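# Snap cover onto base, set unit beside finished one

## Task

Press the front cover onto the base until it clicks in place. Set the assembled unit upright on the belt so that its end touches the closer end of the already-finished unit, lined up with that unit or with the belt. The finished unit must stay roughly where it is, and none of the cover's tongues or end guides may be bent or broken.

## Robot and tools

Robot: two arms. left_arm carries a five-finger left hand and right_arm a right hand; the left hand mirrors the right. Calibrated bases in the scene frame: left_arm at (-0.025, +0.247, +0.013) m, quat_wxyz (+1.000, 0, 0, +0.029); right_arm at (-0.030, -0.229, +0.004) m, quat_wxyz (+1.000, 0, 0, +0.003). A camera stand is fixed to the floor behind the arms. show_instructions returns the reference pages (the hand pictures) and moves nothing.

Scene frame: origin at table-top height, halfway between the nominal arm bases. +z is up, +x points out over the table, and left_arm sits on the +y side. Image left/right does not match these names. All reported hand positions (metres), quaternions (wxyz), velocities and targets use this frame.

Hand point: a point fixed to the palm, 0.05 m in front of it and 0.15 m from the wrist face along the fingers. Its +z runs along the straightened fingers, +y out of the palm, +x across the palm away from the thumb on the right hand (toward the thumb on the left hand). Straight fingers extend 0.06 to 0.07 m past the point and lie 0.06 m behind it along -y. A wrist bracket on the little-finger side can strike objects.

Row layout (used by execute_actions and move): one flat list of 28 numbers covering both arms, each in [-1, 1], even when only one arm moves. Order: left_arm dx, dy, dz, rx, ry, rz; left hand thumb_turn, thumb_bend, index, middle, ring, little, force_limit, speed; then the same 14 for right_arm and the right hand. dx..rz are an offset, not a pose: they are measured along scene axes from that arm's Hand target as it stood when the action or move began, with the arm turning about that point. 1.0 equals 0.6 m of travel or 180 degrees; rx, ry, rz form a single rotation vector. Every row of one action counts from that same start, and resending an offset moves the arm further. Six zeros asks for the current Hand target again. A translation longer than 1.0 may be scaled down along its direction. The controller limits each step's orientation to 40 degrees from the measured one.

Hand numbers are absolute finger targets, not offsets: -1 open, +1 closed (thumb_turn +1 puts the thumb opposite the fingers). force_limit maps from about 0 N at -1 to 10 N at +1 (15 N for both thumb motors). speed grows linearly to full at +0.48; full speed crosses the whole range in 0.49 s. Use -0.94 or slower for a gentle grasp. A motor starts only when its target changes by at least 0.002. To keep a hand unchanged, repeat the eight numbers last sent for it; before anything was sent, copy hand_measured plus hand_force_limit and hand_speed. The thumb-in-front grip suits objects about 0.035 to 0.065 m thick, handles down to 0.025 m.

Tools:
- execute_actions(actions, cameras): actions is a list of actions; each action is a table of up to 15 rows, one row per 1/30 s step; a short table repeats its last row to fill 15. Images appear only if actions is empty or cameras names some ("all" for every camera).
- move(target, speed, blend, blocking, cameras): target is one 28-number row or a list of up to 15 rows, all offsets from the same starting Hand targets. speed in m/s, 0.002 to 4.3, default 0.25 (turns up to twice that in rad/s), one value or one per target. blend in m rounds corners; 0 stops at each target. Total time is capped at 10 s. blocking=false returns after about 0.5 s while the move continues. Paths do not avoid obstacles or the other arm.
- wait(seconds 0 to 10, cameras): lets time pass holding last commands.
- stop(cameras): brakes a running move.
- zoom_image(camera, region): camera is cam_head_left, cam_head_right or cam_high; region [x0, y0, x1, y1] in pixels of the latest image, at most 504 by 504.
- finished_scene(scene=1): ends the scene permanently.

Results: per arm, end_effector_position and end_effector_quat_wxyz of the hand point, Hand target (the base for your next offsets), joint positions, velocities and torques, plus hand_measured, hand_stopped_by (moving, target, force, stalled, fault) and hand_load_n in the same six-motor order. A grip that slips shows only as hand_load_n dropping near 0. move adds a line such as done, off_target, moving, held or fault, with limits=paced or limits=held. done means at rest within 10 mm and 2 degrees; neither done nor off_target tells you about contact. Arms commonly settle 1 to 3 cm (up to 5 cm) low of the commanded pose without touching anything; send the missing distance as a fresh offset. Reported poses may be off by a few centimetres.

Cameras: cam_head_left and cam_head_right (on one head bar) and cam_high, each 672x504, calibration as given.

Avoid: dropping parts or releasing them while moving, fast contacts, hard presses (a target far beyond contact pushes hard), knocking anything out of the work area, arms touching or a hand squeezing the other hand's fingers, paths close to an arm's own base, and long holds at full stretch or against something unreachable, which overheat motors (MOTOR HOT, then an arm-dropping fault). To release a press, command the target back past the hand point. Objects may occasionally be nudged by outside pushes.

Each tool is called after "Call:" as a command line: name --argument value for each argument, lists and objects as JSON in quotes; but a table of rows of numbers goes row by row, as --pt "numbers of a row", without its own name.

Reference images:

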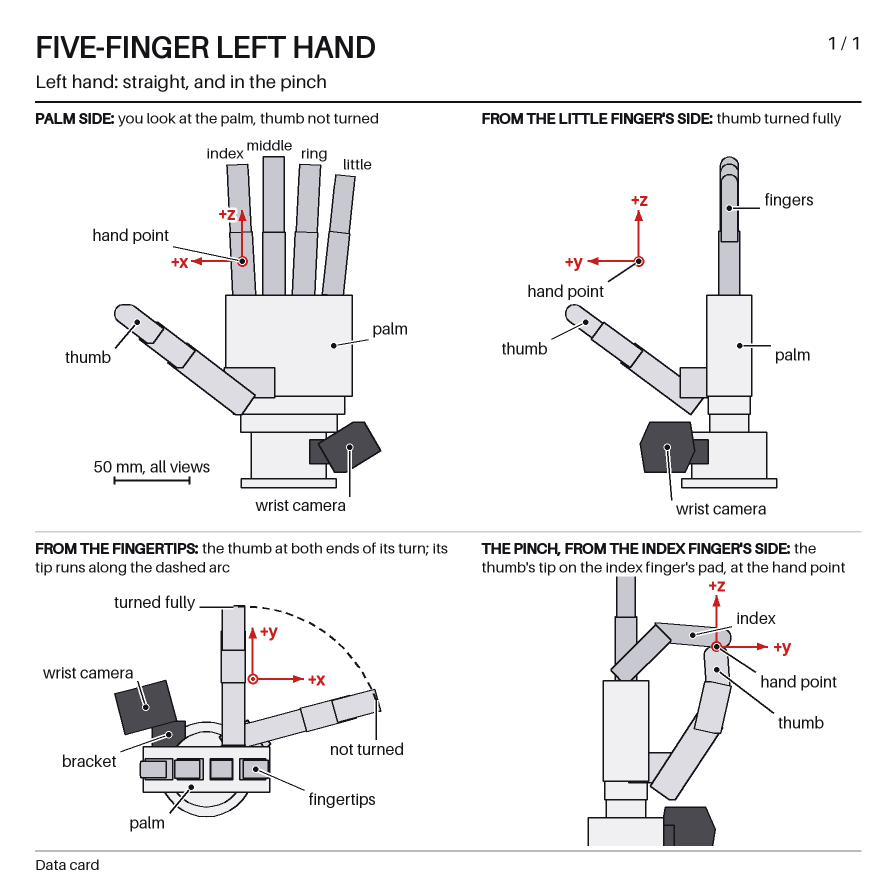

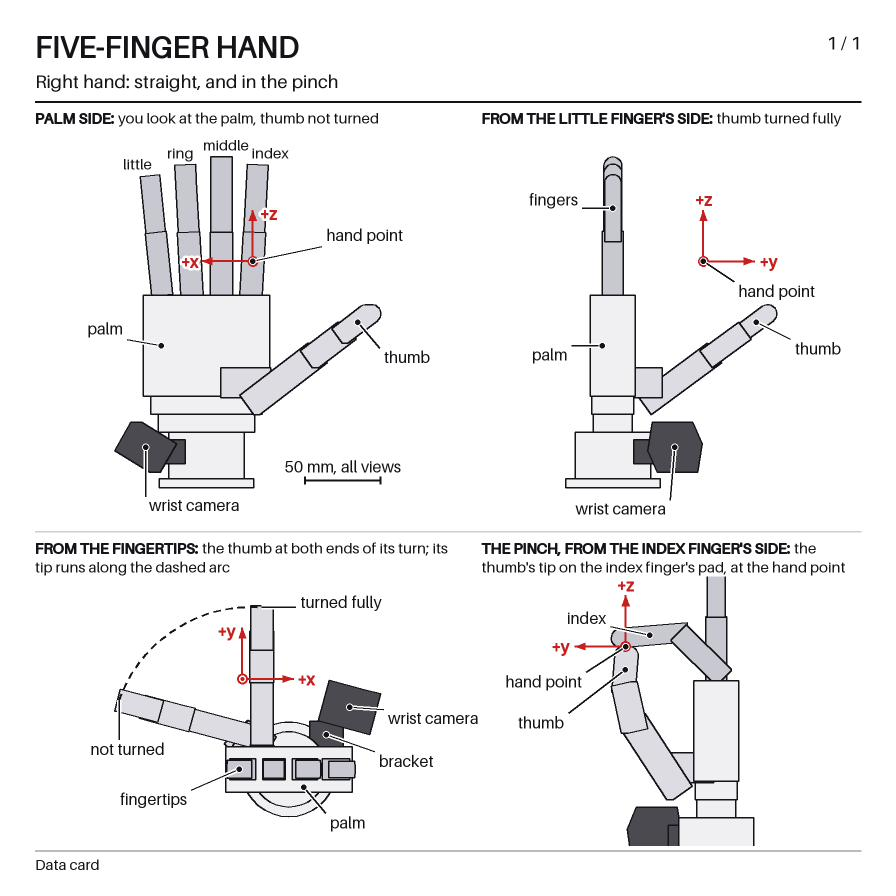

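## Session

Call:
execute_actions --actions '[]'

Scene clock: 0.00 s.
left_arm: end_effector_position=(+0.3618, -0.0428, +0.3256) hand_measured=(-1.000, -1.000, -1.000, -1.000, -1.000, -1.000) hand_load_n=(+0.0, +0.5, +0.0, +0.0, +0.0, +0.0) hand_stopped_by=(target, target, target, target, target, target) hand_force_limit=0.00 hand_speed=-0.80 end_effector_quat_wxyz=(+0.195, -0.133, +0.827, -0.511) | right_arm: end_effector_position=(+0.1470, -0.4153, +0.2885) hand_measured=(-1.000, -1.000, -1.000, -1.000, -1.000, -1.000) hand_load_n=(+0.0, +0.0, +0.0, +0.0, +0.0, +0.0) hand_stopped_by=(target, target, target, target, target, target) hand_force_limit=0.00 hand_speed=-0.80 end_effector_quat_wxyz=(-0.049, +0.889, -0.446, +0.092)
Joint positions: left_arm=[-0.486 1.103 1.069 -0.459 0.56 0.483] | right_arm=[-0.722 1.021 1.213 -1.608 -0.14 -1.347]
Joint velocities: within noise
Joint torques (N m): no reading
Heat: left arm: hottest shoulder 26 °C; right arm: hottest shoulder 28 °C.
Hand target: left_arm +0.3663, -0.0449, +0.3384; +0.203, -0.128, +0.822, -0.517 | right_arm +0.1505, -0.4184, +0.2963; -0.046, +0.889, -0.445, +0.102

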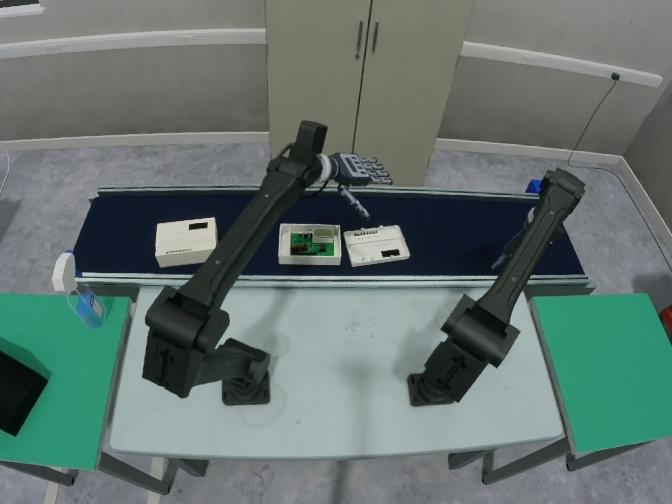

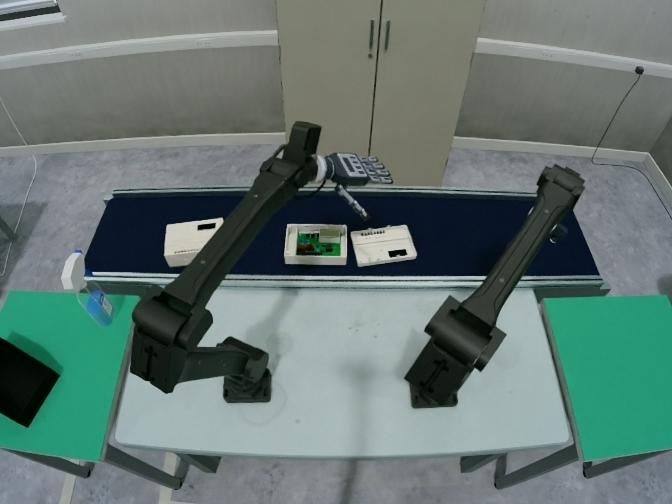

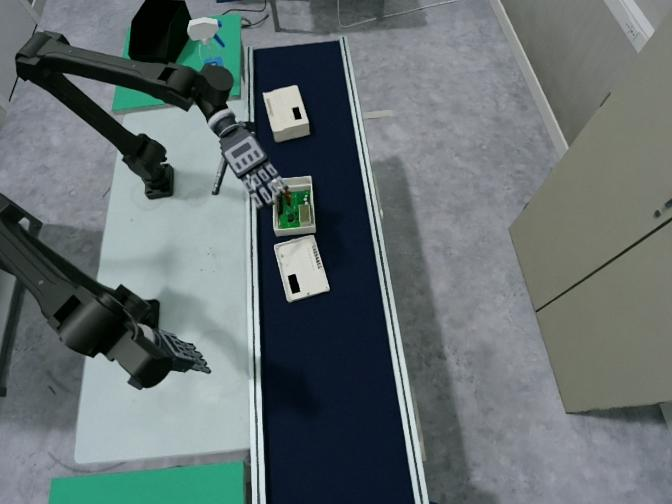

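Call:
zoom_image --camera "cam_head_left" --region '[260, 200, 430, 290]'

Call:
zoom_image --camera "cam_high" --region '[240, 70, 360, 310]'

Call:
zoom_image --camera "cam_head_right" --region '[270, 200, 430, 290]'

Call:
zoom_image --camera "cam_head_left" --region '[140, 200, 270, 290]'

Scaled by 2.965 from the camera's 672x504 image, which has a finer 960x720 frame.

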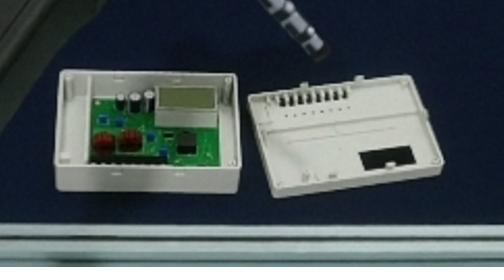

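Scaled by 2.100 from the camera's 672x504 image, which has a finer 960x720 frame.

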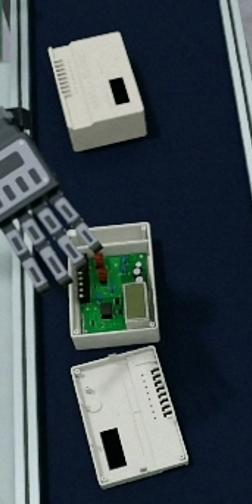

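Scaled by 3.150 from the camera's 672x504 image, which has a finer 960x720 frame.

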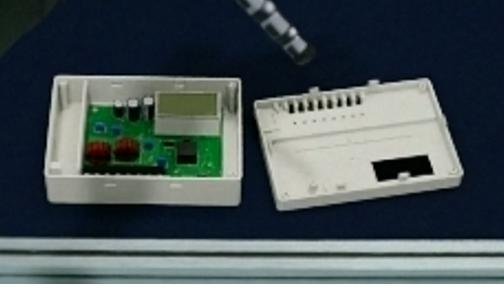

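Scaled by 3.877 from the camera's 672x504 image, which has a finer 960x720 frame.

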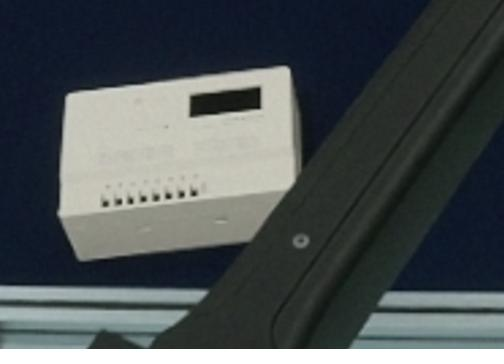

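Call:
zoom_image --camera "cam_high" --region '[265, 225, 335, 310]'

Call:
zoom_image --camera "cam_head_right" --region '[345, 215, 425, 275]'

Call:
zoom_image --camera "cam_head_left" --region '[270, 215, 350, 275]'

Call:
zoom_image --camera "cam_high" --region '[260, 165, 330, 250]'

Scaled by 5.929 from the camera's 672x504 image, which has a finer 960x720 frame.

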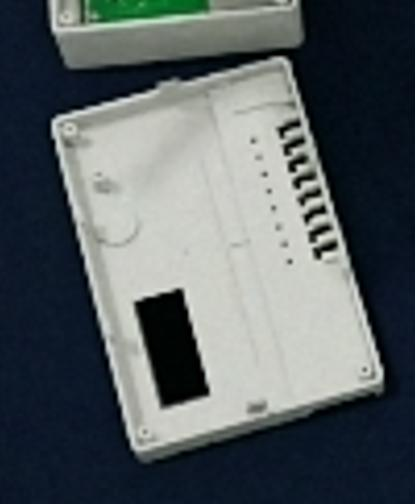

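Scaled by 6.300 from the camera's 672x504 image, which has a finer 960x720 frame.

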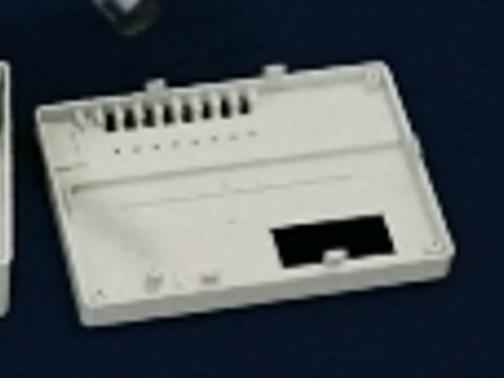

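Scaled by 6.300 from the camera's 672x504 image, which has a finer 960x720 frame.

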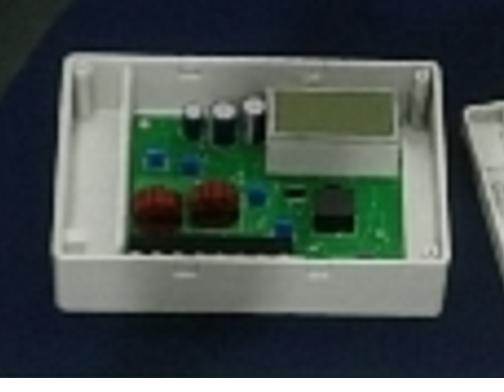

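Scaled by 5.929 from the camera's 672x504 image, which has a finer 960x720 frame.

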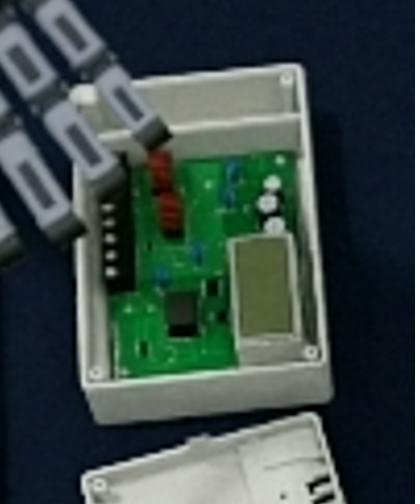

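Call:
zoom_image --camera "cam_high" --region '[220, 30, 300, 130]'

Call:
zoom_image --camera "cam_head_left" --region '[440, 150, 620, 320]'

Call:
zoom_image --camera "cam_head_left" --region '[50, 170, 180, 320]'

Scaled by 5.040 from the camera's 672x504 image, which has a finer 960x720 frame.

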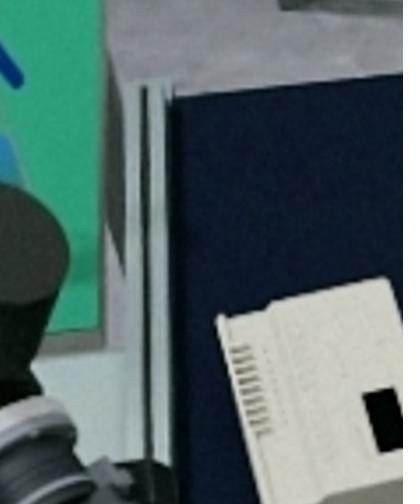

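Scaled by 2.800 from the camera's 672x504 image, which has a finer 960x720 frame.

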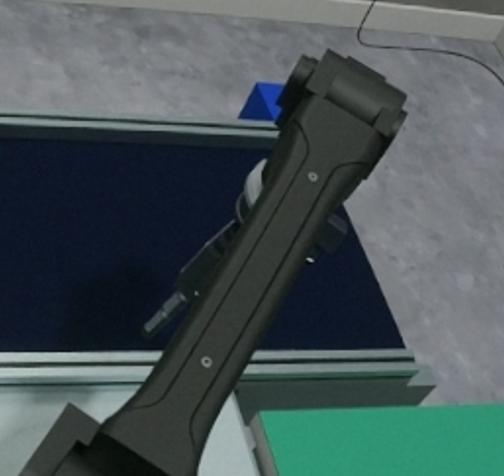

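Scaled by 3.360 from the camera's 672x504 image, which has a finer 960x720 frame.

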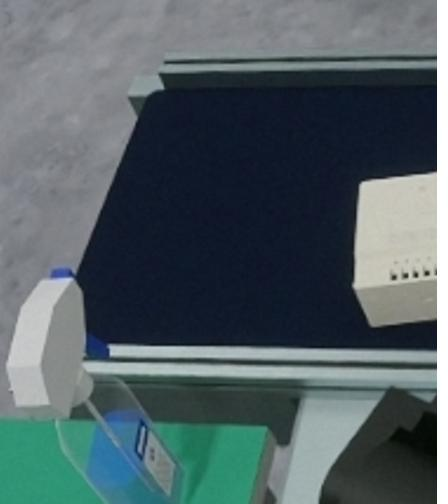

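Call:
move --target '[0.0562, -0.0668, -0.2307, -0.067, 0.021, 0.356, 1, 0, 0, 0, -1, -1, 0, 0, 0, 0, 0, 0, 0, 0, -1, -1, -1, -1, -1, -1, 0, -0.8]' --speed 0.25 --cameras '["all"]'

Scene clock: 31.17 s.
left_arm: end_effector_position=(+0.3969, -0.0752, +0.1910) hand_measured=(+1.000, +0.000, +0.000, +0.000, -1.000, -1.000) hand_load_n=(+0.0, +0.0, +0.0, +0.0, +0.0, +0.0) hand_stopped_by=(target, target, target, target, target, target) hand_force_limit=0.00 hand_speed=0.00 end_effector_quat_wxyz=(-0.409, +0.578, -0.584, +0.398) | right_arm: end_effector_position=(+0.1470, -0.4153, +0.2885) hand_measured=(-1.000, -1.000, -1.000, -1.000, -1.000, -1.000) hand_load_n=(+0.0, +0.0, +0.0, +0.0, +0.0, +0.0) hand_stopped_by=(target, target, target, target, target, target) hand_force_limit=0.00 hand_speed=-0.80 end_effector_quat_wxyz=(-0.049, +0.889, -0.446, +0.092)
Joint positions: left_arm=[-0.903 1.306 0.833 -0.042 -0.785 -0.361] | right_arm=[-0.722 1.021 1.213 -1.608 -0.14 -1.347]
Joint torques (N m): left_arm=[-1.85 -7.59 8.76 0.72 -0.49 0.01] | right_arm=[-0.91 -3.9 9.13 0.76 -0.1 -0.08]
Heat: left arm: hottest shoulder 26 °C; right arm: hottest elbow 29 °C.
Hand target: left_arm +0.3998, -0.0850, +0.1996; -0.406, +0.579, -0.579, +0.405 | right_arm +0.1505, -0.4184, +0.2963; -0.046, +0.889, -0.445, +0.102
Off the commanded pose: left_arm 0.014 m, 1 deg | right_arm 0.009 m, 1 deg.
move: off_target (left_arm)

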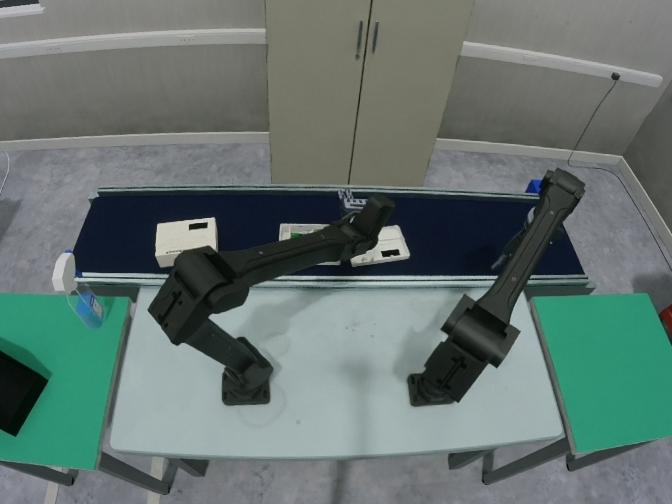

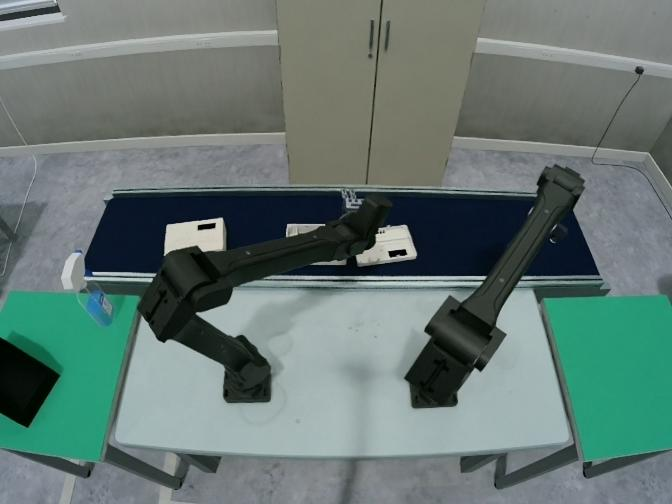

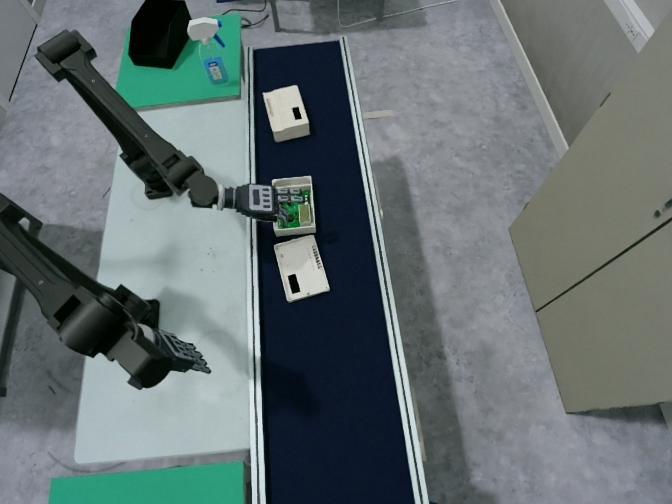

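Call:
zoom_image --camera "cam_high" --region '[210, 160, 340, 310]'

Call:
zoom_image --camera "cam_head_left" --region '[270, 175, 430, 275]'

Call:
zoom_image --camera "cam_head_right" --region '[270, 175, 430, 275]'

Scaled by 3.360 from the camera's 672x504 image, which has a finer 960x720 frame.

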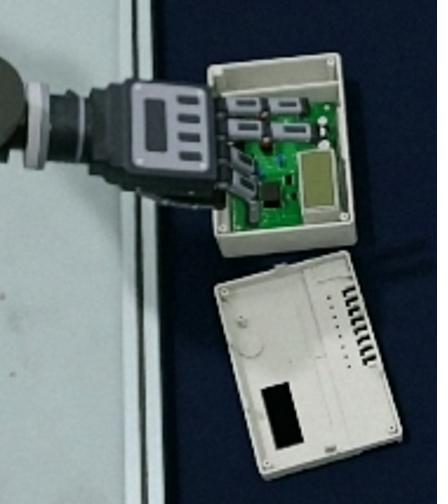

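Scaled by 3.150 from the camera's 672x504 image, which has a finer 960x720 frame.

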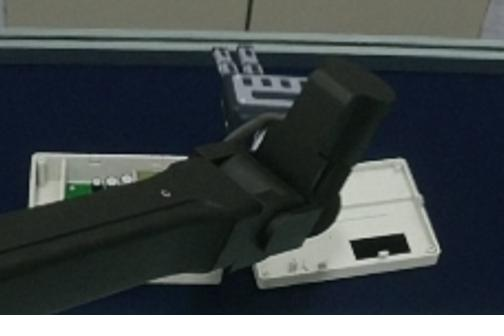

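Scaled by 3.150 from the camera's 672x504 image, which has a finer 960x720 frame.

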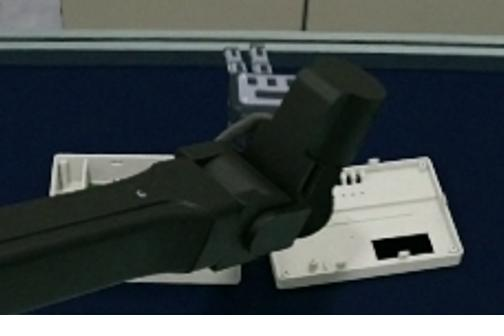

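Call:
move --target '[-0.1413, -0.0917, -0.166, 0, 0, 0, 1, 0.5, 0, 0, 0, 0, 0, 0, 0, 0, 0, 0, 0, 0, -1, -1, -1, -1, -1, -1, 0, -0.8]' --speed 0.25 --cameras '["cam_high"]'

Call:
zoom_image --camera "cam_high" --region '[220, 160, 350, 310]'

Scene clock: 37.20 s.
left_arm: end_effector_position=(+0.3164, -0.1371, +0.1030) hand_measured=(+1.000, +0.500, +0.000, +0.000, +0.000, +0.000) hand_load_n=(+0.0, +0.0, +0.0, +0.0, +0.0, +0.0) hand_stopped_by=(target, target, target, target, target, target) hand_force_limit=0.00 hand_speed=0.00 end_effector_quat_wxyz=(-0.409, +0.577, -0.582, +0.402) | right_arm: end_effector_position=(+0.1470, -0.4153, +0.2885) hand_measured=(-1.000, -1.000, -1.000, -1.000, -1.000, -1.000) hand_load_n=(+0.0, +0.0, +0.0, +0.0, +0.0, +0.0) hand_stopped_by=(target, target, target, target, target, target) hand_force_limit=0.00 hand_speed=-0.80 end_effector_quat_wxyz=(-0.049, +0.889, -0.446, +0.092)
Joint positions: left_arm=[-1.16 1.477 0.753 0.039 -0.997 -0.588] | right_arm=[-0.722 1.021 1.213 -1.608 -0.14 -1.347]
Joint torques (N m): left_arm=[-1.67 -8.53 5.7 1.28 -0.65 -0.01] | right_arm=[-0.91 -3.84 9.11 0.76 -0.1 -0.08]
Heat: left arm: hottest shoulder 27 °C; right arm: hottest elbow 30 °C.
Hand target: left_arm +0.3151, -0.1401, +0.1001; -0.406, +0.579, -0.579, +0.405 | right_arm +0.1505, -0.4184, +0.2963; -0.046, +0.889, -0.445, +0.102
Off the commanded pose: left_arm 0.004 m, 1 deg | right_arm 0.009 m, 1 deg.
move: done
Images, in order (width x height): cam_high 672x504.

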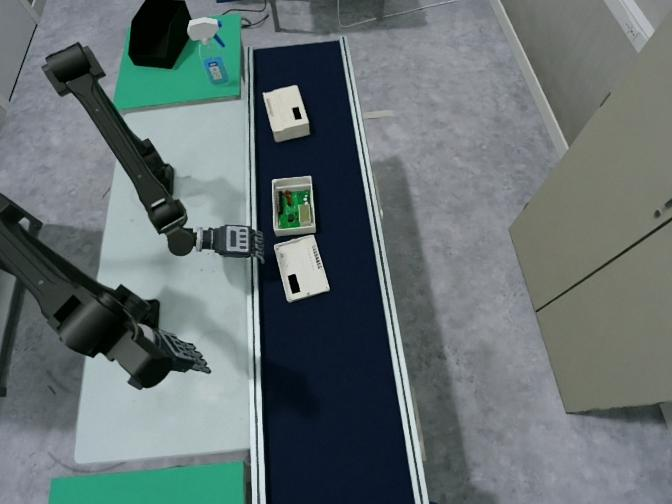

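Scaled by 3.360 from the camera's 672x504 image, which has a finer 960x720 frame.

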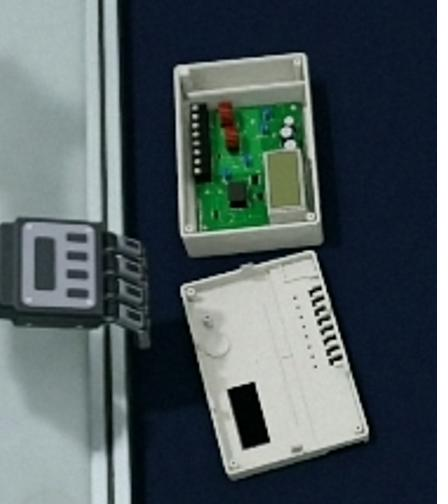

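Call:
move --target '[0.01, 0.005, -0.125, 0, 0, 0, 1, 0.5, 0, 0, 0, 0, 0, 0, 0, 0, 0, 0, 0, 0, -1, -1, -1, -1, -1, -1, 0, -0.8]' --speed 0.15 --cameras '["cam_high"]'

Call:
zoom_image --camera "cam_high" --region '[220, 160, 350, 310]'

Scene clock: 38.73 s.
left_arm: end_effector_position=(+0.3196, -0.1437, +0.0339) hand_measured=(+1.000, +0.500, +0.000, +0.000, +0.000, +0.000) hand_load_n=(+0.0, +0.0, +0.0, +0.0, +0.0, +0.0) hand_stopped_by=(target, target, target, target, target, target) hand_force_limit=0.00 hand_speed=0.00 end_effector_quat_wxyz=(-0.403, +0.580, -0.576, +0.412) | right_arm: end_effector_position=(+0.1470, -0.4153, +0.2885) hand_measured=(-1.000, -1.000, -1.000, -1.000, -1.000, -1.000) hand_load_n=(+0.0, -0.5, +0.0, +0.0, +0.0, +0.0) hand_stopped_by=(target, target, target, target, target, target) hand_force_limit=0.00 hand_speed=-0.80 end_effector_quat_wxyz=(-0.049, +0.889, -0.446, +0.092)
Joint positions: left_arm=[-1.158 1.662 0.701 0.303 -0.99 -0.589] | right_arm=[-0.722 1.021 1.213 -1.608 -0.14 -1.347]
Joint torques (N m): left_arm=[-0.38 -9.17 3.99 1.35 -0.36 0.2] | right_arm=[-0.91 -3.96 9.14 0.75 -0.1 -0.08]
Heat: left arm: hottest shoulder 27 °C; right arm: hottest elbow 30 °C.
Hand target: left_arm +0.3212, -0.1371, +0.0252; -0.406, +0.579, -0.579, +0.405 | right_arm +0.1505, -0.4184, +0.2963; -0.046, +0.889, -0.445, +0.102
Off the commanded pose: left_arm 0.011 m, 1 deg | right_arm 0.009 m, 1 deg.
move: off_target (left_arm)
Images, in order (width x height): cam_high 672x504.

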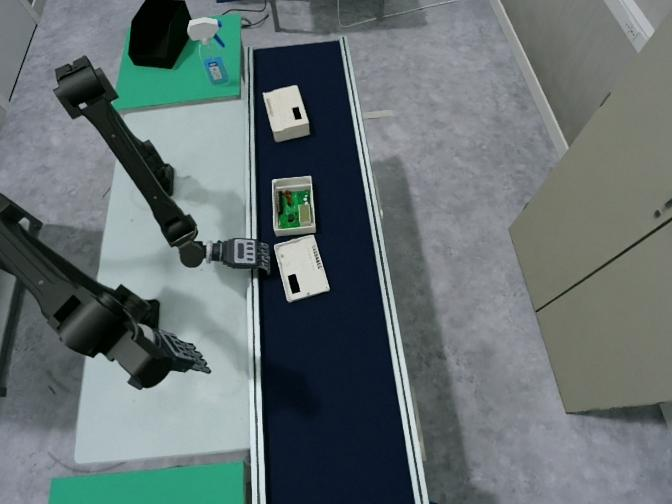

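Scaled by 3.360 from the camera's 672x504 image, which has a finer 960x720 frame.

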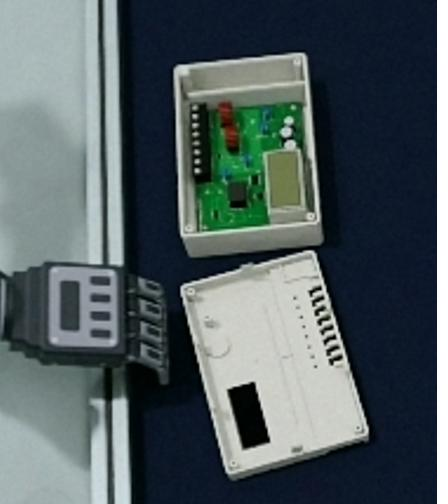

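Call:
move --target '[0.005, -0.005, -0.033, 0, 0, 0, 1, 0.5, 0, 0, 0, 0, 0, 0, 0, 0, 0, 0, 0, 0, -1, -1, -1, -1, -1, -1, 0, -0.8]' --speed 0.1 --cameras '["cam_high"]'

Call:
zoom_image --camera "cam_high" --region '[220, 160, 350, 310]'

Scene clock: 44.53 s.
left_arm: end_effector_position=(+0.3237, -0.1476, +0.0302) hand_measured=(+1.000, +0.500, +0.000, +0.000, +0.000, +0.000) hand_load_n=(+0.0, +0.0, +0.0, -7.5, +0.0, +0.0) hand_stopped_by=(target, target, target, target, target, target) hand_force_limit=0.00 hand_speed=0.00 end_effector_quat_wxyz=(-0.405, +0.580, -0.567, +0.422) | right_arm: end_effector_position=(+0.1470, -0.4153, +0.2885) hand_measured=(-1.000, -1.000, -1.000, -1.000, -1.000, -1.000) hand_load_n=(+0.0, +0.0, +0.0, +0.5, -0.5, +0.0) hand_stopped_by=(target, target, target, target, target, target) hand_force_limit=0.00 hand_speed=-0.80 end_effector_quat_wxyz=(-0.049, +0.889, -0.446, +0.092)
Joint positions: left_arm=[-1.158 1.692 0.701 0.367 -1 -0.575] | right_arm=[-0.722 1.021 1.213 -1.608 -0.14 -1.347]
Joint torques (N m): left_arm=[-0.09 -7.24 3.93 1.18 0.19 0.07] | right_arm=[-0.97 -3.9 9.11 0.76 -0.1 -0.08]
Heat: left arm: hottest shoulder 27 °C; right arm: hottest elbow 30 °C.
Hand target: left_arm +0.3241, -0.1401, +0.0053; -0.406, +0.579, -0.579, +0.405 | right_arm +0.1505, -0.4184, +0.2963; -0.046, +0.889, -0.445, +0.102
Off the commanded pose: left_arm 0.026 m, 2 deg | right_arm 0.009 m, 1 deg.
move: off_target (left_arm)
Images, in order (width x height): cam_high 672x504.

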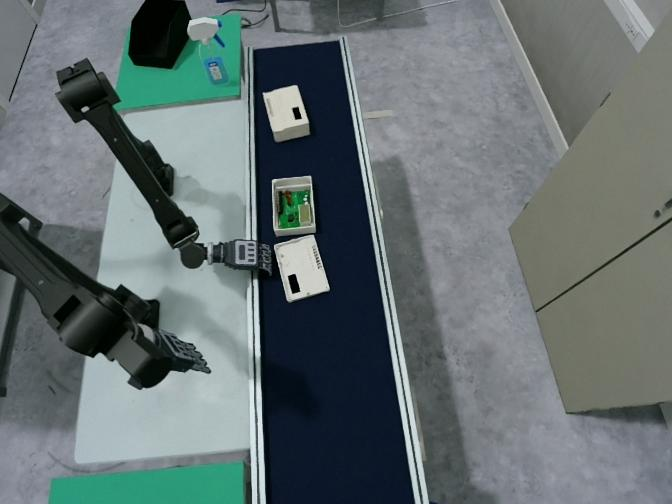

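Scaled by 3.360 from the camera's 672x504 image, which has a finer 960x720 frame.

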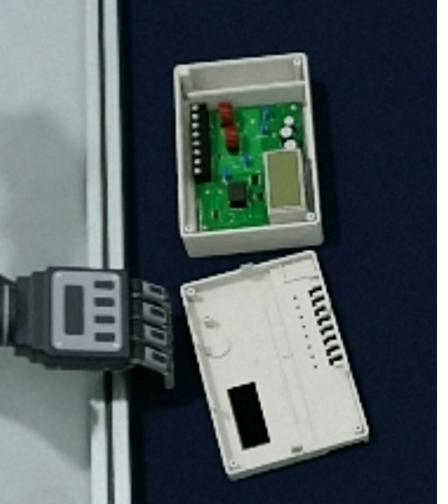

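Call:
move --pt "0.0 0.0 0.05 0 0 0 1 0.5 0 0 0 0 0 0 0 0 0 0 0 0 -1 -1 -1 -1 -1 -1 0 -0.8" --pt "0.11 0.015 0.05 0 0 0 1 0.5 0 0 0 0 0 0 0 0 0 0 0 0 -1 -1 -1 -1 -1 -1 0 -0.8" --speed 0.08 --cameras '["cam_high"]'

Call:
zoom_image --camera "cam_high" --region '[220, 160, 350, 310]'

Scene clock: 48.13 s.
left_arm: end_effector_position=(+0.3755, -0.1231, +0.0318) hand_measured=(+1.000, +0.500, +0.000, +0.000, +0.000, +0.000) hand_load_n=(+0.0, +0.0, +0.0, -2.0, +0.0, +0.0) hand_stopped_by=(target, target, target, target, target, target) hand_force_limit=0.00 hand_speed=0.00 end_effector_quat_wxyz=(-0.404, +0.579, -0.585, +0.401) | right_arm: end_effector_position=(+0.1470, -0.4153, +0.2885) hand_measured=(-1.000, -1.000, -1.000, -1.000, -1.000, -1.000) hand_load_n=(+0.0, +0.0, -0.5, +0.0, +0.0, +0.0) hand_stopped_by=(target, target, target, target, target, target) hand_force_limit=0.00 hand_speed=-0.80 end_effector_quat_wxyz=(-0.049, +0.889, -0.446, +0.092)
Joint positions: left_arm=[-1.013 1.692 0.73 0.384 -0.868 -0.452] | right_arm=[-0.722 1.021 1.213 -1.608 -0.14 -1.347]
Joint torques (N m): left_arm=[-0.03 -9.05 7.31 1.32 -0.28 0.26] | right_arm=[-0.91 -3.9 9.13 0.76 -0.1 -0.08]
Heat: left arm: hottest shoulder 27 °C; right arm: hottest elbow 31 °C.
Hand target: left_arm +0.3902, -0.1309, +0.0353; -0.406, +0.579, -0.579, +0.405 | right_arm +0.1505, -0.4184, +0.2963; -0.046, +0.889, -0.445, +0.102
Off the commanded pose: left_arm 0.017 m, 1 deg | right_arm 0.009 m, 1 deg.
move: off_target (left_arm)
Images, in order (width x height): cam_high 672x504.

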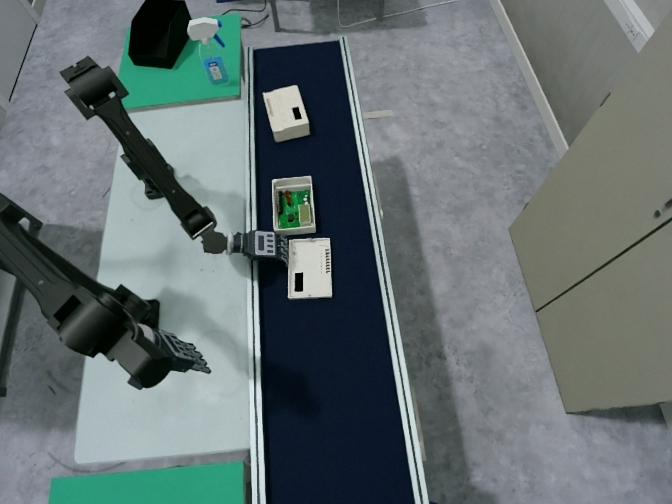

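Scaled by 3.360 from the camera's 672x504 image, which has a finer 960x720 frame.

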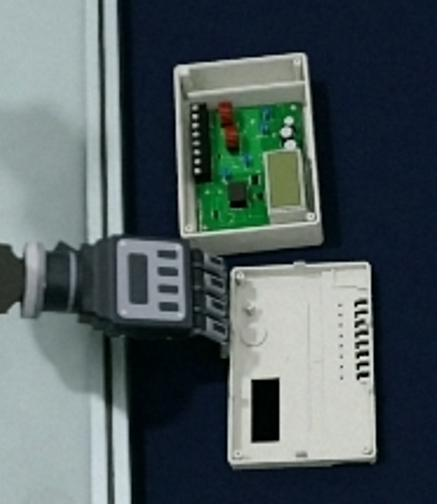

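Call:
move --pt "-0.0587 0.0 0.0245 0 0 0 1 -0.15 0 0 -1 -1 0 0 0 0 0 0 0 0 -1 -1 -1 -1 -1 -1 0 -0.8" --pt "-0.0503 -0.0152 0.1245 0 0 0 1 -0.15 0 0 -1 -1 0 0 0 0 0 0 0 0 -1 -1 -1 -1 -1 -1 0 -0.8" --pt "0.008 -0.0318 0.1245 0 0 0 1 -0.15 0 0 -1 -1 0 0 0 0 0 0 0 0 -1 -1 -1 -1 -1 -1 0 -0.8" --speed 0.15 --blend '[0.01, 0.01, 0]' --cameras '["cam_high"]'

Call:
zoom_image --camera "cam_high" --region '[240, 190, 340, 310]'

Scene clock: 51.33 s.
left_arm: end_effector_position=(+0.3828, -0.1376, +0.0970) hand_measured=(+1.000, -0.150, +0.000, +0.000, -1.000, -1.000) hand_load_n=(+0.0, +0.0, +0.0, +0.0, +0.0, +0.0) hand_stopped_by=(target, target, target, target, target, target) hand_force_limit=0.00 hand_speed=0.00 end_effector_quat_wxyz=(-0.406, +0.580, -0.584, +0.397) | right_arm: end_effector_position=(+0.1470, -0.4153, +0.2885) hand_measured=(-1.000, -1.000, -1.000, -1.000, -1.000, -1.000) hand_load_n=(+0.0, +0.0, +0.0, +0.0, +0.0, +0.0) hand_stopped_by=(target, target, target, target, target, target) hand_force_limit=0.00 hand_speed=-0.80 end_effector_quat_wxyz=(-0.049, +0.889, -0.446, +0.092)
Joint positions: left_arm=[-1.021 1.571 0.83 0.151 -0.881 -0.463] | right_arm=[-0.722 1.021 1.213 -1.608 -0.14 -1.347]
Joint torques (N m): left_arm=[-0.79 -9.7 9.09 0.69 -0.31 0.22] | right_arm=[-0.91 -3.84 9.13 0.75 -0.1 -0.08]
Heat: left arm: hottest shoulder 27 °C; right arm: hottest elbow 31 °C.
Hand target: left_arm +0.3949, -0.1501, +0.1101; -0.406, +0.579, -0.579, +0.405 | right_arm +0.1505, -0.4184, +0.2963; -0.046, +0.889, -0.445, +0.102
Off the commanded pose: left_arm 0.022 m, 1 deg | right_arm 0.009 m, 1 deg.
move: off_target (left_arm)
Images, in order (width x height): cam_high 672x504.

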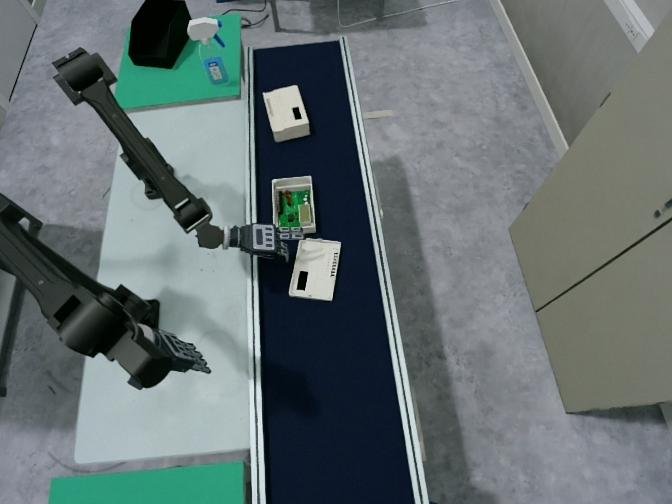

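Scaled by 4.200 from the camera's 672x504 image, which has a finer 960x720 frame.

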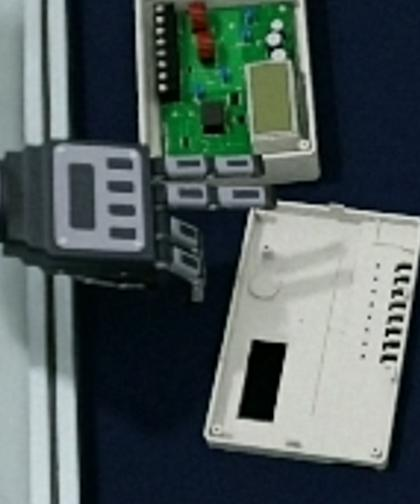

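Call:
move --target '[0.0465, -0.0108, 0.003, 0, 0, -0.0778, 1, -0.15, 0, 0, -1, -1, 0, 0, 0, 0, 0, 0, 0, 0, -1, -1, -1, -1, -1, -1, 0, -0.8]' --speed 0.15 --cameras '["cam_high"]'

Call:
zoom_image --camera "cam_high" --region '[240, 190, 350, 310]'

Scene clock: 53.60 s.
left_arm: end_effector_position=(+0.4124, -0.1507, +0.1054) hand_measured=(+1.000, -0.150, +0.000, +0.000, -1.000, -1.000) hand_load_n=(+0.0, +0.5, +0.0, +0.0, +0.0, -0.5) hand_stopped_by=(target, target, target, target, target, target) hand_force_limit=0.00 hand_speed=0.00 end_effector_quat_wxyz=(+0.350, -0.507, +0.650, -0.444) | right_arm: end_effector_position=(+0.1470, -0.4153, +0.2885) hand_measured=(-1.000, -1.000, -1.000, -1.000, -1.000, -1.000) hand_load_n=(+0.0, +0.0, -0.5, +0.0, +0.0, +0.0) hand_stopped_by=(target, target, target, target, target, target) hand_force_limit=0.00 hand_speed=-0.80 end_effector_quat_wxyz=(-0.049, +0.889, -0.446, +0.092)
Joint positions: left_arm=[-0.908 1.573 0.83 0.304 -0.563 -0.24] | right_arm=[-0.722 1.021 1.213 -1.608 -0.14 -1.347]
Joint torques (N m): left_arm=[-0.67 -9.88 7.77 1.68 -0.11 0.25] | right_arm=[-0.91 -3.9 9.13 0.76 -0.1 -0.08]
Heat: left arm: hottest shoulder 27 °C; right arm: hottest elbow 31 °C.
Hand target: left_arm +0.4229, -0.1565, +0.1118; +0.354, -0.504, +0.645, -0.452 | right_arm +0.1505, -0.4184, +0.2963; -0.046, +0.889, -0.445, +0.102
Off the commanded pose: left_arm 0.014 m, 1 deg | right_arm 0.009 m, 1 deg.
move: off_target (left_arm)
Images, in order (width x height): cam_high 672x504.

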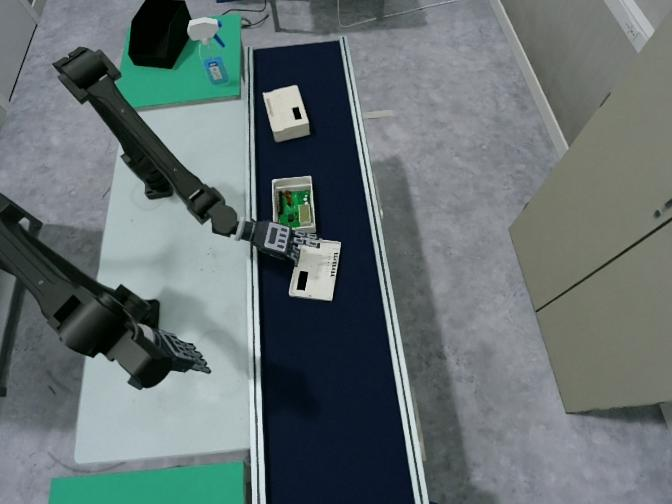

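Scaled by 4.200 from the camera's 672x504 image, which has a finer 960x720 frame.

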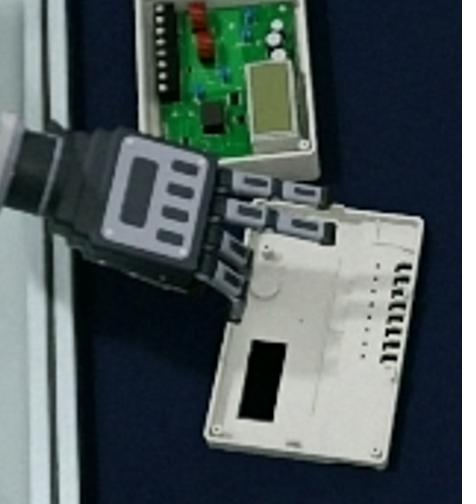

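Call:
move --target '[-0.0027, 0.0108, -0.0797, 0, 0, 0, 1, -0.15, 0, 0, -1, -1, 0, 0, 0, 0, 0, 0, 0, 0, -1, -1, -1, -1, -1, -1, 0, -0.8]' --speed 0.12 --cameras '["cam_high"]'

Call:
zoom_image --camera "cam_high" --region '[240, 190, 350, 310]'

Scene clock: 55.03 s.
left_arm: end_effector_position=(+0.4193, -0.1561, +0.0712) hand_measured=(+1.000, -0.150, +0.000, +0.000, -1.000, -1.000) hand_load_n=(+0.0, +0.0, +0.0, +0.0, +0.0, +0.0) hand_stopped_by=(target, target, target, target, target, target) hand_force_limit=0.00 hand_speed=0.00 end_effector_quat_wxyz=(+0.351, -0.506, +0.643, -0.456) | right_arm: end_effector_position=(+0.1470, -0.4153, +0.2885) hand_measured=(-1.000, -1.000, -1.000, -1.000, -1.000, -1.000) hand_load_n=(+0.0, +0.0, +0.0, +0.0, +0.0, +0.0) hand_stopped_by=(target, target, target, target, target, target) hand_force_limit=0.00 hand_speed=-0.80 end_effector_quat_wxyz=(-0.049, +0.889, -0.446, +0.092)
Joint positions: left_arm=[-0.903 1.672 0.809 0.454 -0.557 -0.237] | right_arm=[-0.722 1.021 1.213 -1.608 -0.14 -1.347]
Joint torques (N m): left_arm=[-0.32 -10.81 4.85 1.72 -0.1 0.23] | right_arm=[-0.97 -3.9 9.13 0.75 -0.11 -0.08]
Heat: left arm: hottest shoulder 27 °C; right arm: hottest elbow 31 °C.
Hand target: left_arm +0.4212, -0.1501, +0.0641; +0.354, -0.504, +0.645, -0.452 | right_arm +0.1505, -0.4184, +0.2963; -0.046, +0.889, -0.445, +0.102
Off the commanded pose: left_arm 0.010 m, 1 deg | right_arm 0.009 m, 1 deg.
move: done
Images, in order (width x height): cam_high 672x504.

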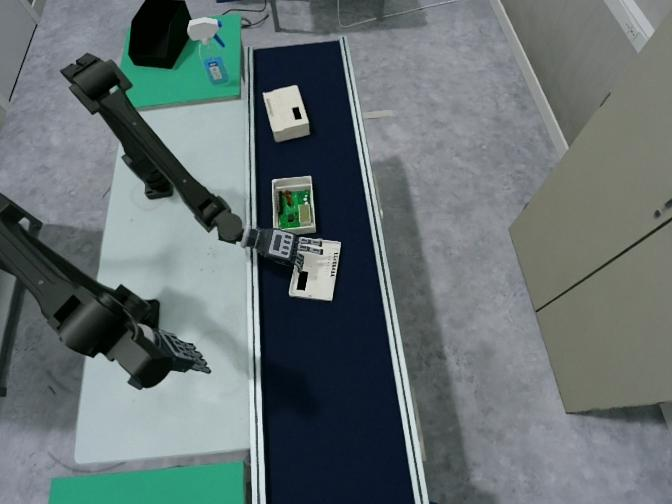

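Scaled by 4.200 from the camera's 672x504 image, which has a finer 960x720 frame.

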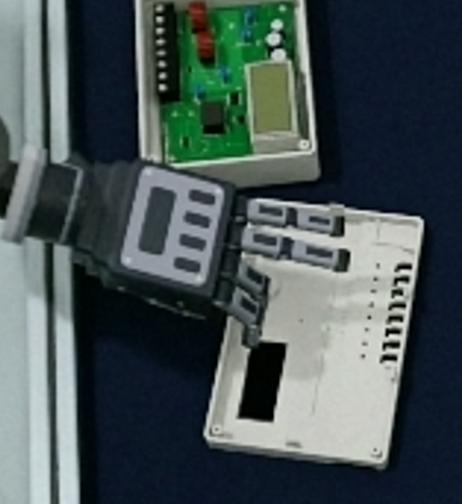

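Call:
move --target '[0.0047, 0.0177, -0.005, 0, 0, 0, 1, -0.15, 0, 0, -1, -1, 0, 0, 0, 0, 0, 0, 0, 0, -1, -1, -1, -1, -1, -1, 0, -0.8]' --speed 0.1 --cameras '["cam_high"]'

Call:
zoom_image --camera "cam_high" --region '[250, 200, 350, 310]'

Scene clock: 57.57 s.
left_arm: end_effector_position=(+0.4234, -0.1458, +0.0673) hand_measured=(+1.000, -0.150, +0.000, +0.000, -1.000, -1.000) hand_load_n=(+0.0, +0.0, +0.0, +0.0, +0.0, +0.0) hand_stopped_by=(target, target, target, target, target, target) hand_force_limit=0.00 hand_speed=0.00 end_effector_quat_wxyz=(+0.351, -0.506, +0.643, -0.456) | right_arm: end_effector_position=(+0.1470, -0.4153, +0.2885) hand_measured=(-1.000, -1.000, -1.000, -1.000, -1.000, -1.000) hand_load_n=(+0.0, -0.5, +0.0, +0.0, +0.0, +0.0) hand_stopped_by=(target, target, target, target, target, target) hand_force_limit=0.00 hand_speed=-0.80 end_effector_quat_wxyz=(-0.049, +0.889, -0.446, +0.092)
Joint positions: left_arm=[-0.881 1.672 0.792 0.475 -0.537 -0.227] | right_arm=[-0.722 1.021 1.213 -1.608 -0.14 -1.347]
Joint torques (N m): left_arm=[-0.56 -10.99 4.57 1.69 -0.09 0.21] | right_arm=[-0.91 -3.9 9.11 0.75 -0.1 -0.08]
Heat: left arm: hottest shoulder 27 °C; right arm: hottest elbow 31 °C.
Hand target: left_arm +0.4241, -0.1395, +0.0612; +0.354, -0.504, +0.645, -0.452 | right_arm +0.1505, -0.4184, +0.2963; -0.046, +0.889, -0.445, +0.102
Off the commanded pose: left_arm 0.009 m, 1 deg | right_arm 0.009 m, 1 deg.
move: done
Images, in order (width x height): cam_high 672x504.

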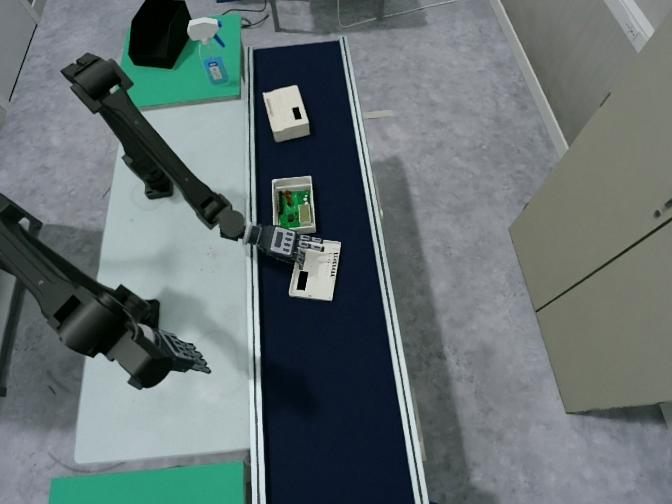

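Scaled by 4.582 from the camera's 672x504 image, which has a finer 960x720 frame.

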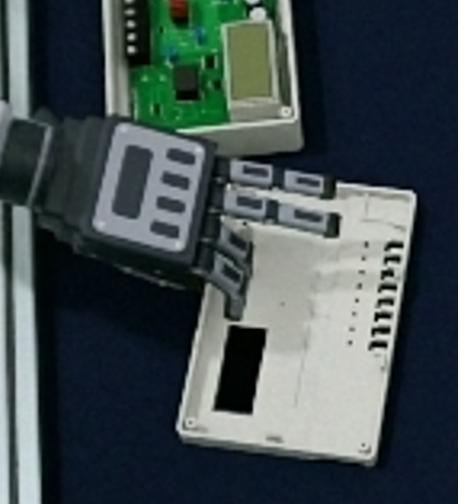

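Call:
move --target '[-0.002, 0.0, -0.052, 0, 0, 0, 1, -0.15, 0, 0, -1, -1, 0, 0, 0, 0, 0, 0, 0, 0, -1, -1, -1, -1, -1, -1, 0, -0.8]' --speed 0.08 --cameras '["cam_high"]'

Call:
zoom_image --camera "cam_high" --region '[250, 200, 350, 310]'

Scene clock: 58.77 s.
left_arm: end_effector_position=(+0.4229, -0.1453, +0.0403) hand_measured=(+1.000, -0.150, +0.000, +0.000, -1.000, -1.000) hand_load_n=(+0.0, +0.0, +0.0, +0.0, +0.0, +0.0) hand_stopped_by=(target, target, target, target, target, target) hand_force_limit=0.00 hand_speed=0.00 end_effector_quat_wxyz=(+0.351, -0.506, +0.641, -0.458) | right_arm: end_effector_position=(+0.1470, -0.4153, +0.2885) hand_measured=(-1.000, -1.000, -1.000, -1.000, -1.000, -1.000) hand_load_n=(+0.0, +0.0, +0.0, +0.0, +0.0, +0.0) hand_stopped_by=(target, target, target, target, target, target) hand_force_limit=0.00 hand_speed=-0.80 end_effector_quat_wxyz=(-0.049, +0.889, -0.446, +0.092)
Joint positions: left_arm=[-0.881 1.74 0.773 0.569 -0.537 -0.227] | right_arm=[-0.722 1.021 1.213 -1.608 -0.14 -1.347]
Joint torques (N m): left_arm=[-0.73 -10.4 4.3 1.72 -0.16 0.22] | right_arm=[-0.91 -3.84 9.13 0.76 -0.1 -0.08]
Heat: left arm: hottest shoulder 27 °C; right arm: hottest elbow 31 °C.
Hand target: left_arm +0.4228, -0.1395, +0.0298; +0.354, -0.504, +0.645, -0.452 | right_arm +0.1505, -0.4184, +0.2963; -0.046, +0.889, -0.445, +0.102
Off the commanded pose: left_arm 0.012 m, 1 deg | right_arm 0.009 m, 1 deg.
move: off_target (left_arm)
Images, in order (width x height): cam_high 672x504.

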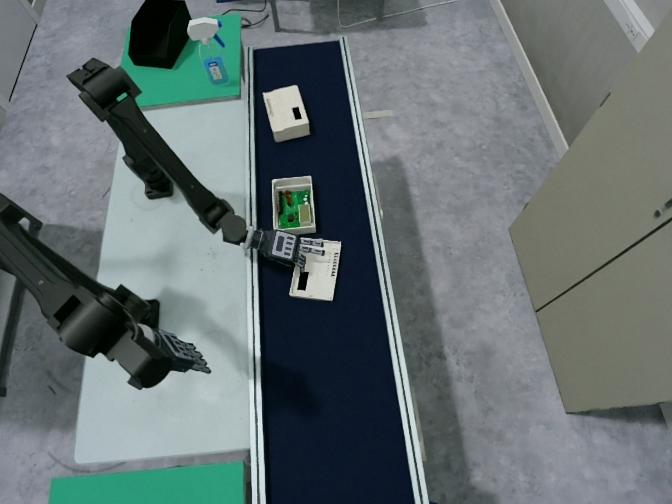

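Scaled by 4.582 from the camera's 672x504 image, which has a finer 960x720 frame.

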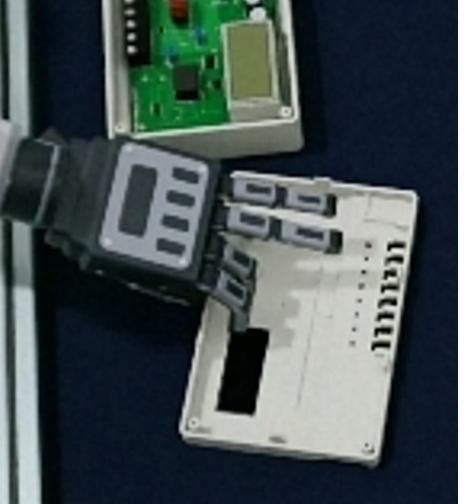

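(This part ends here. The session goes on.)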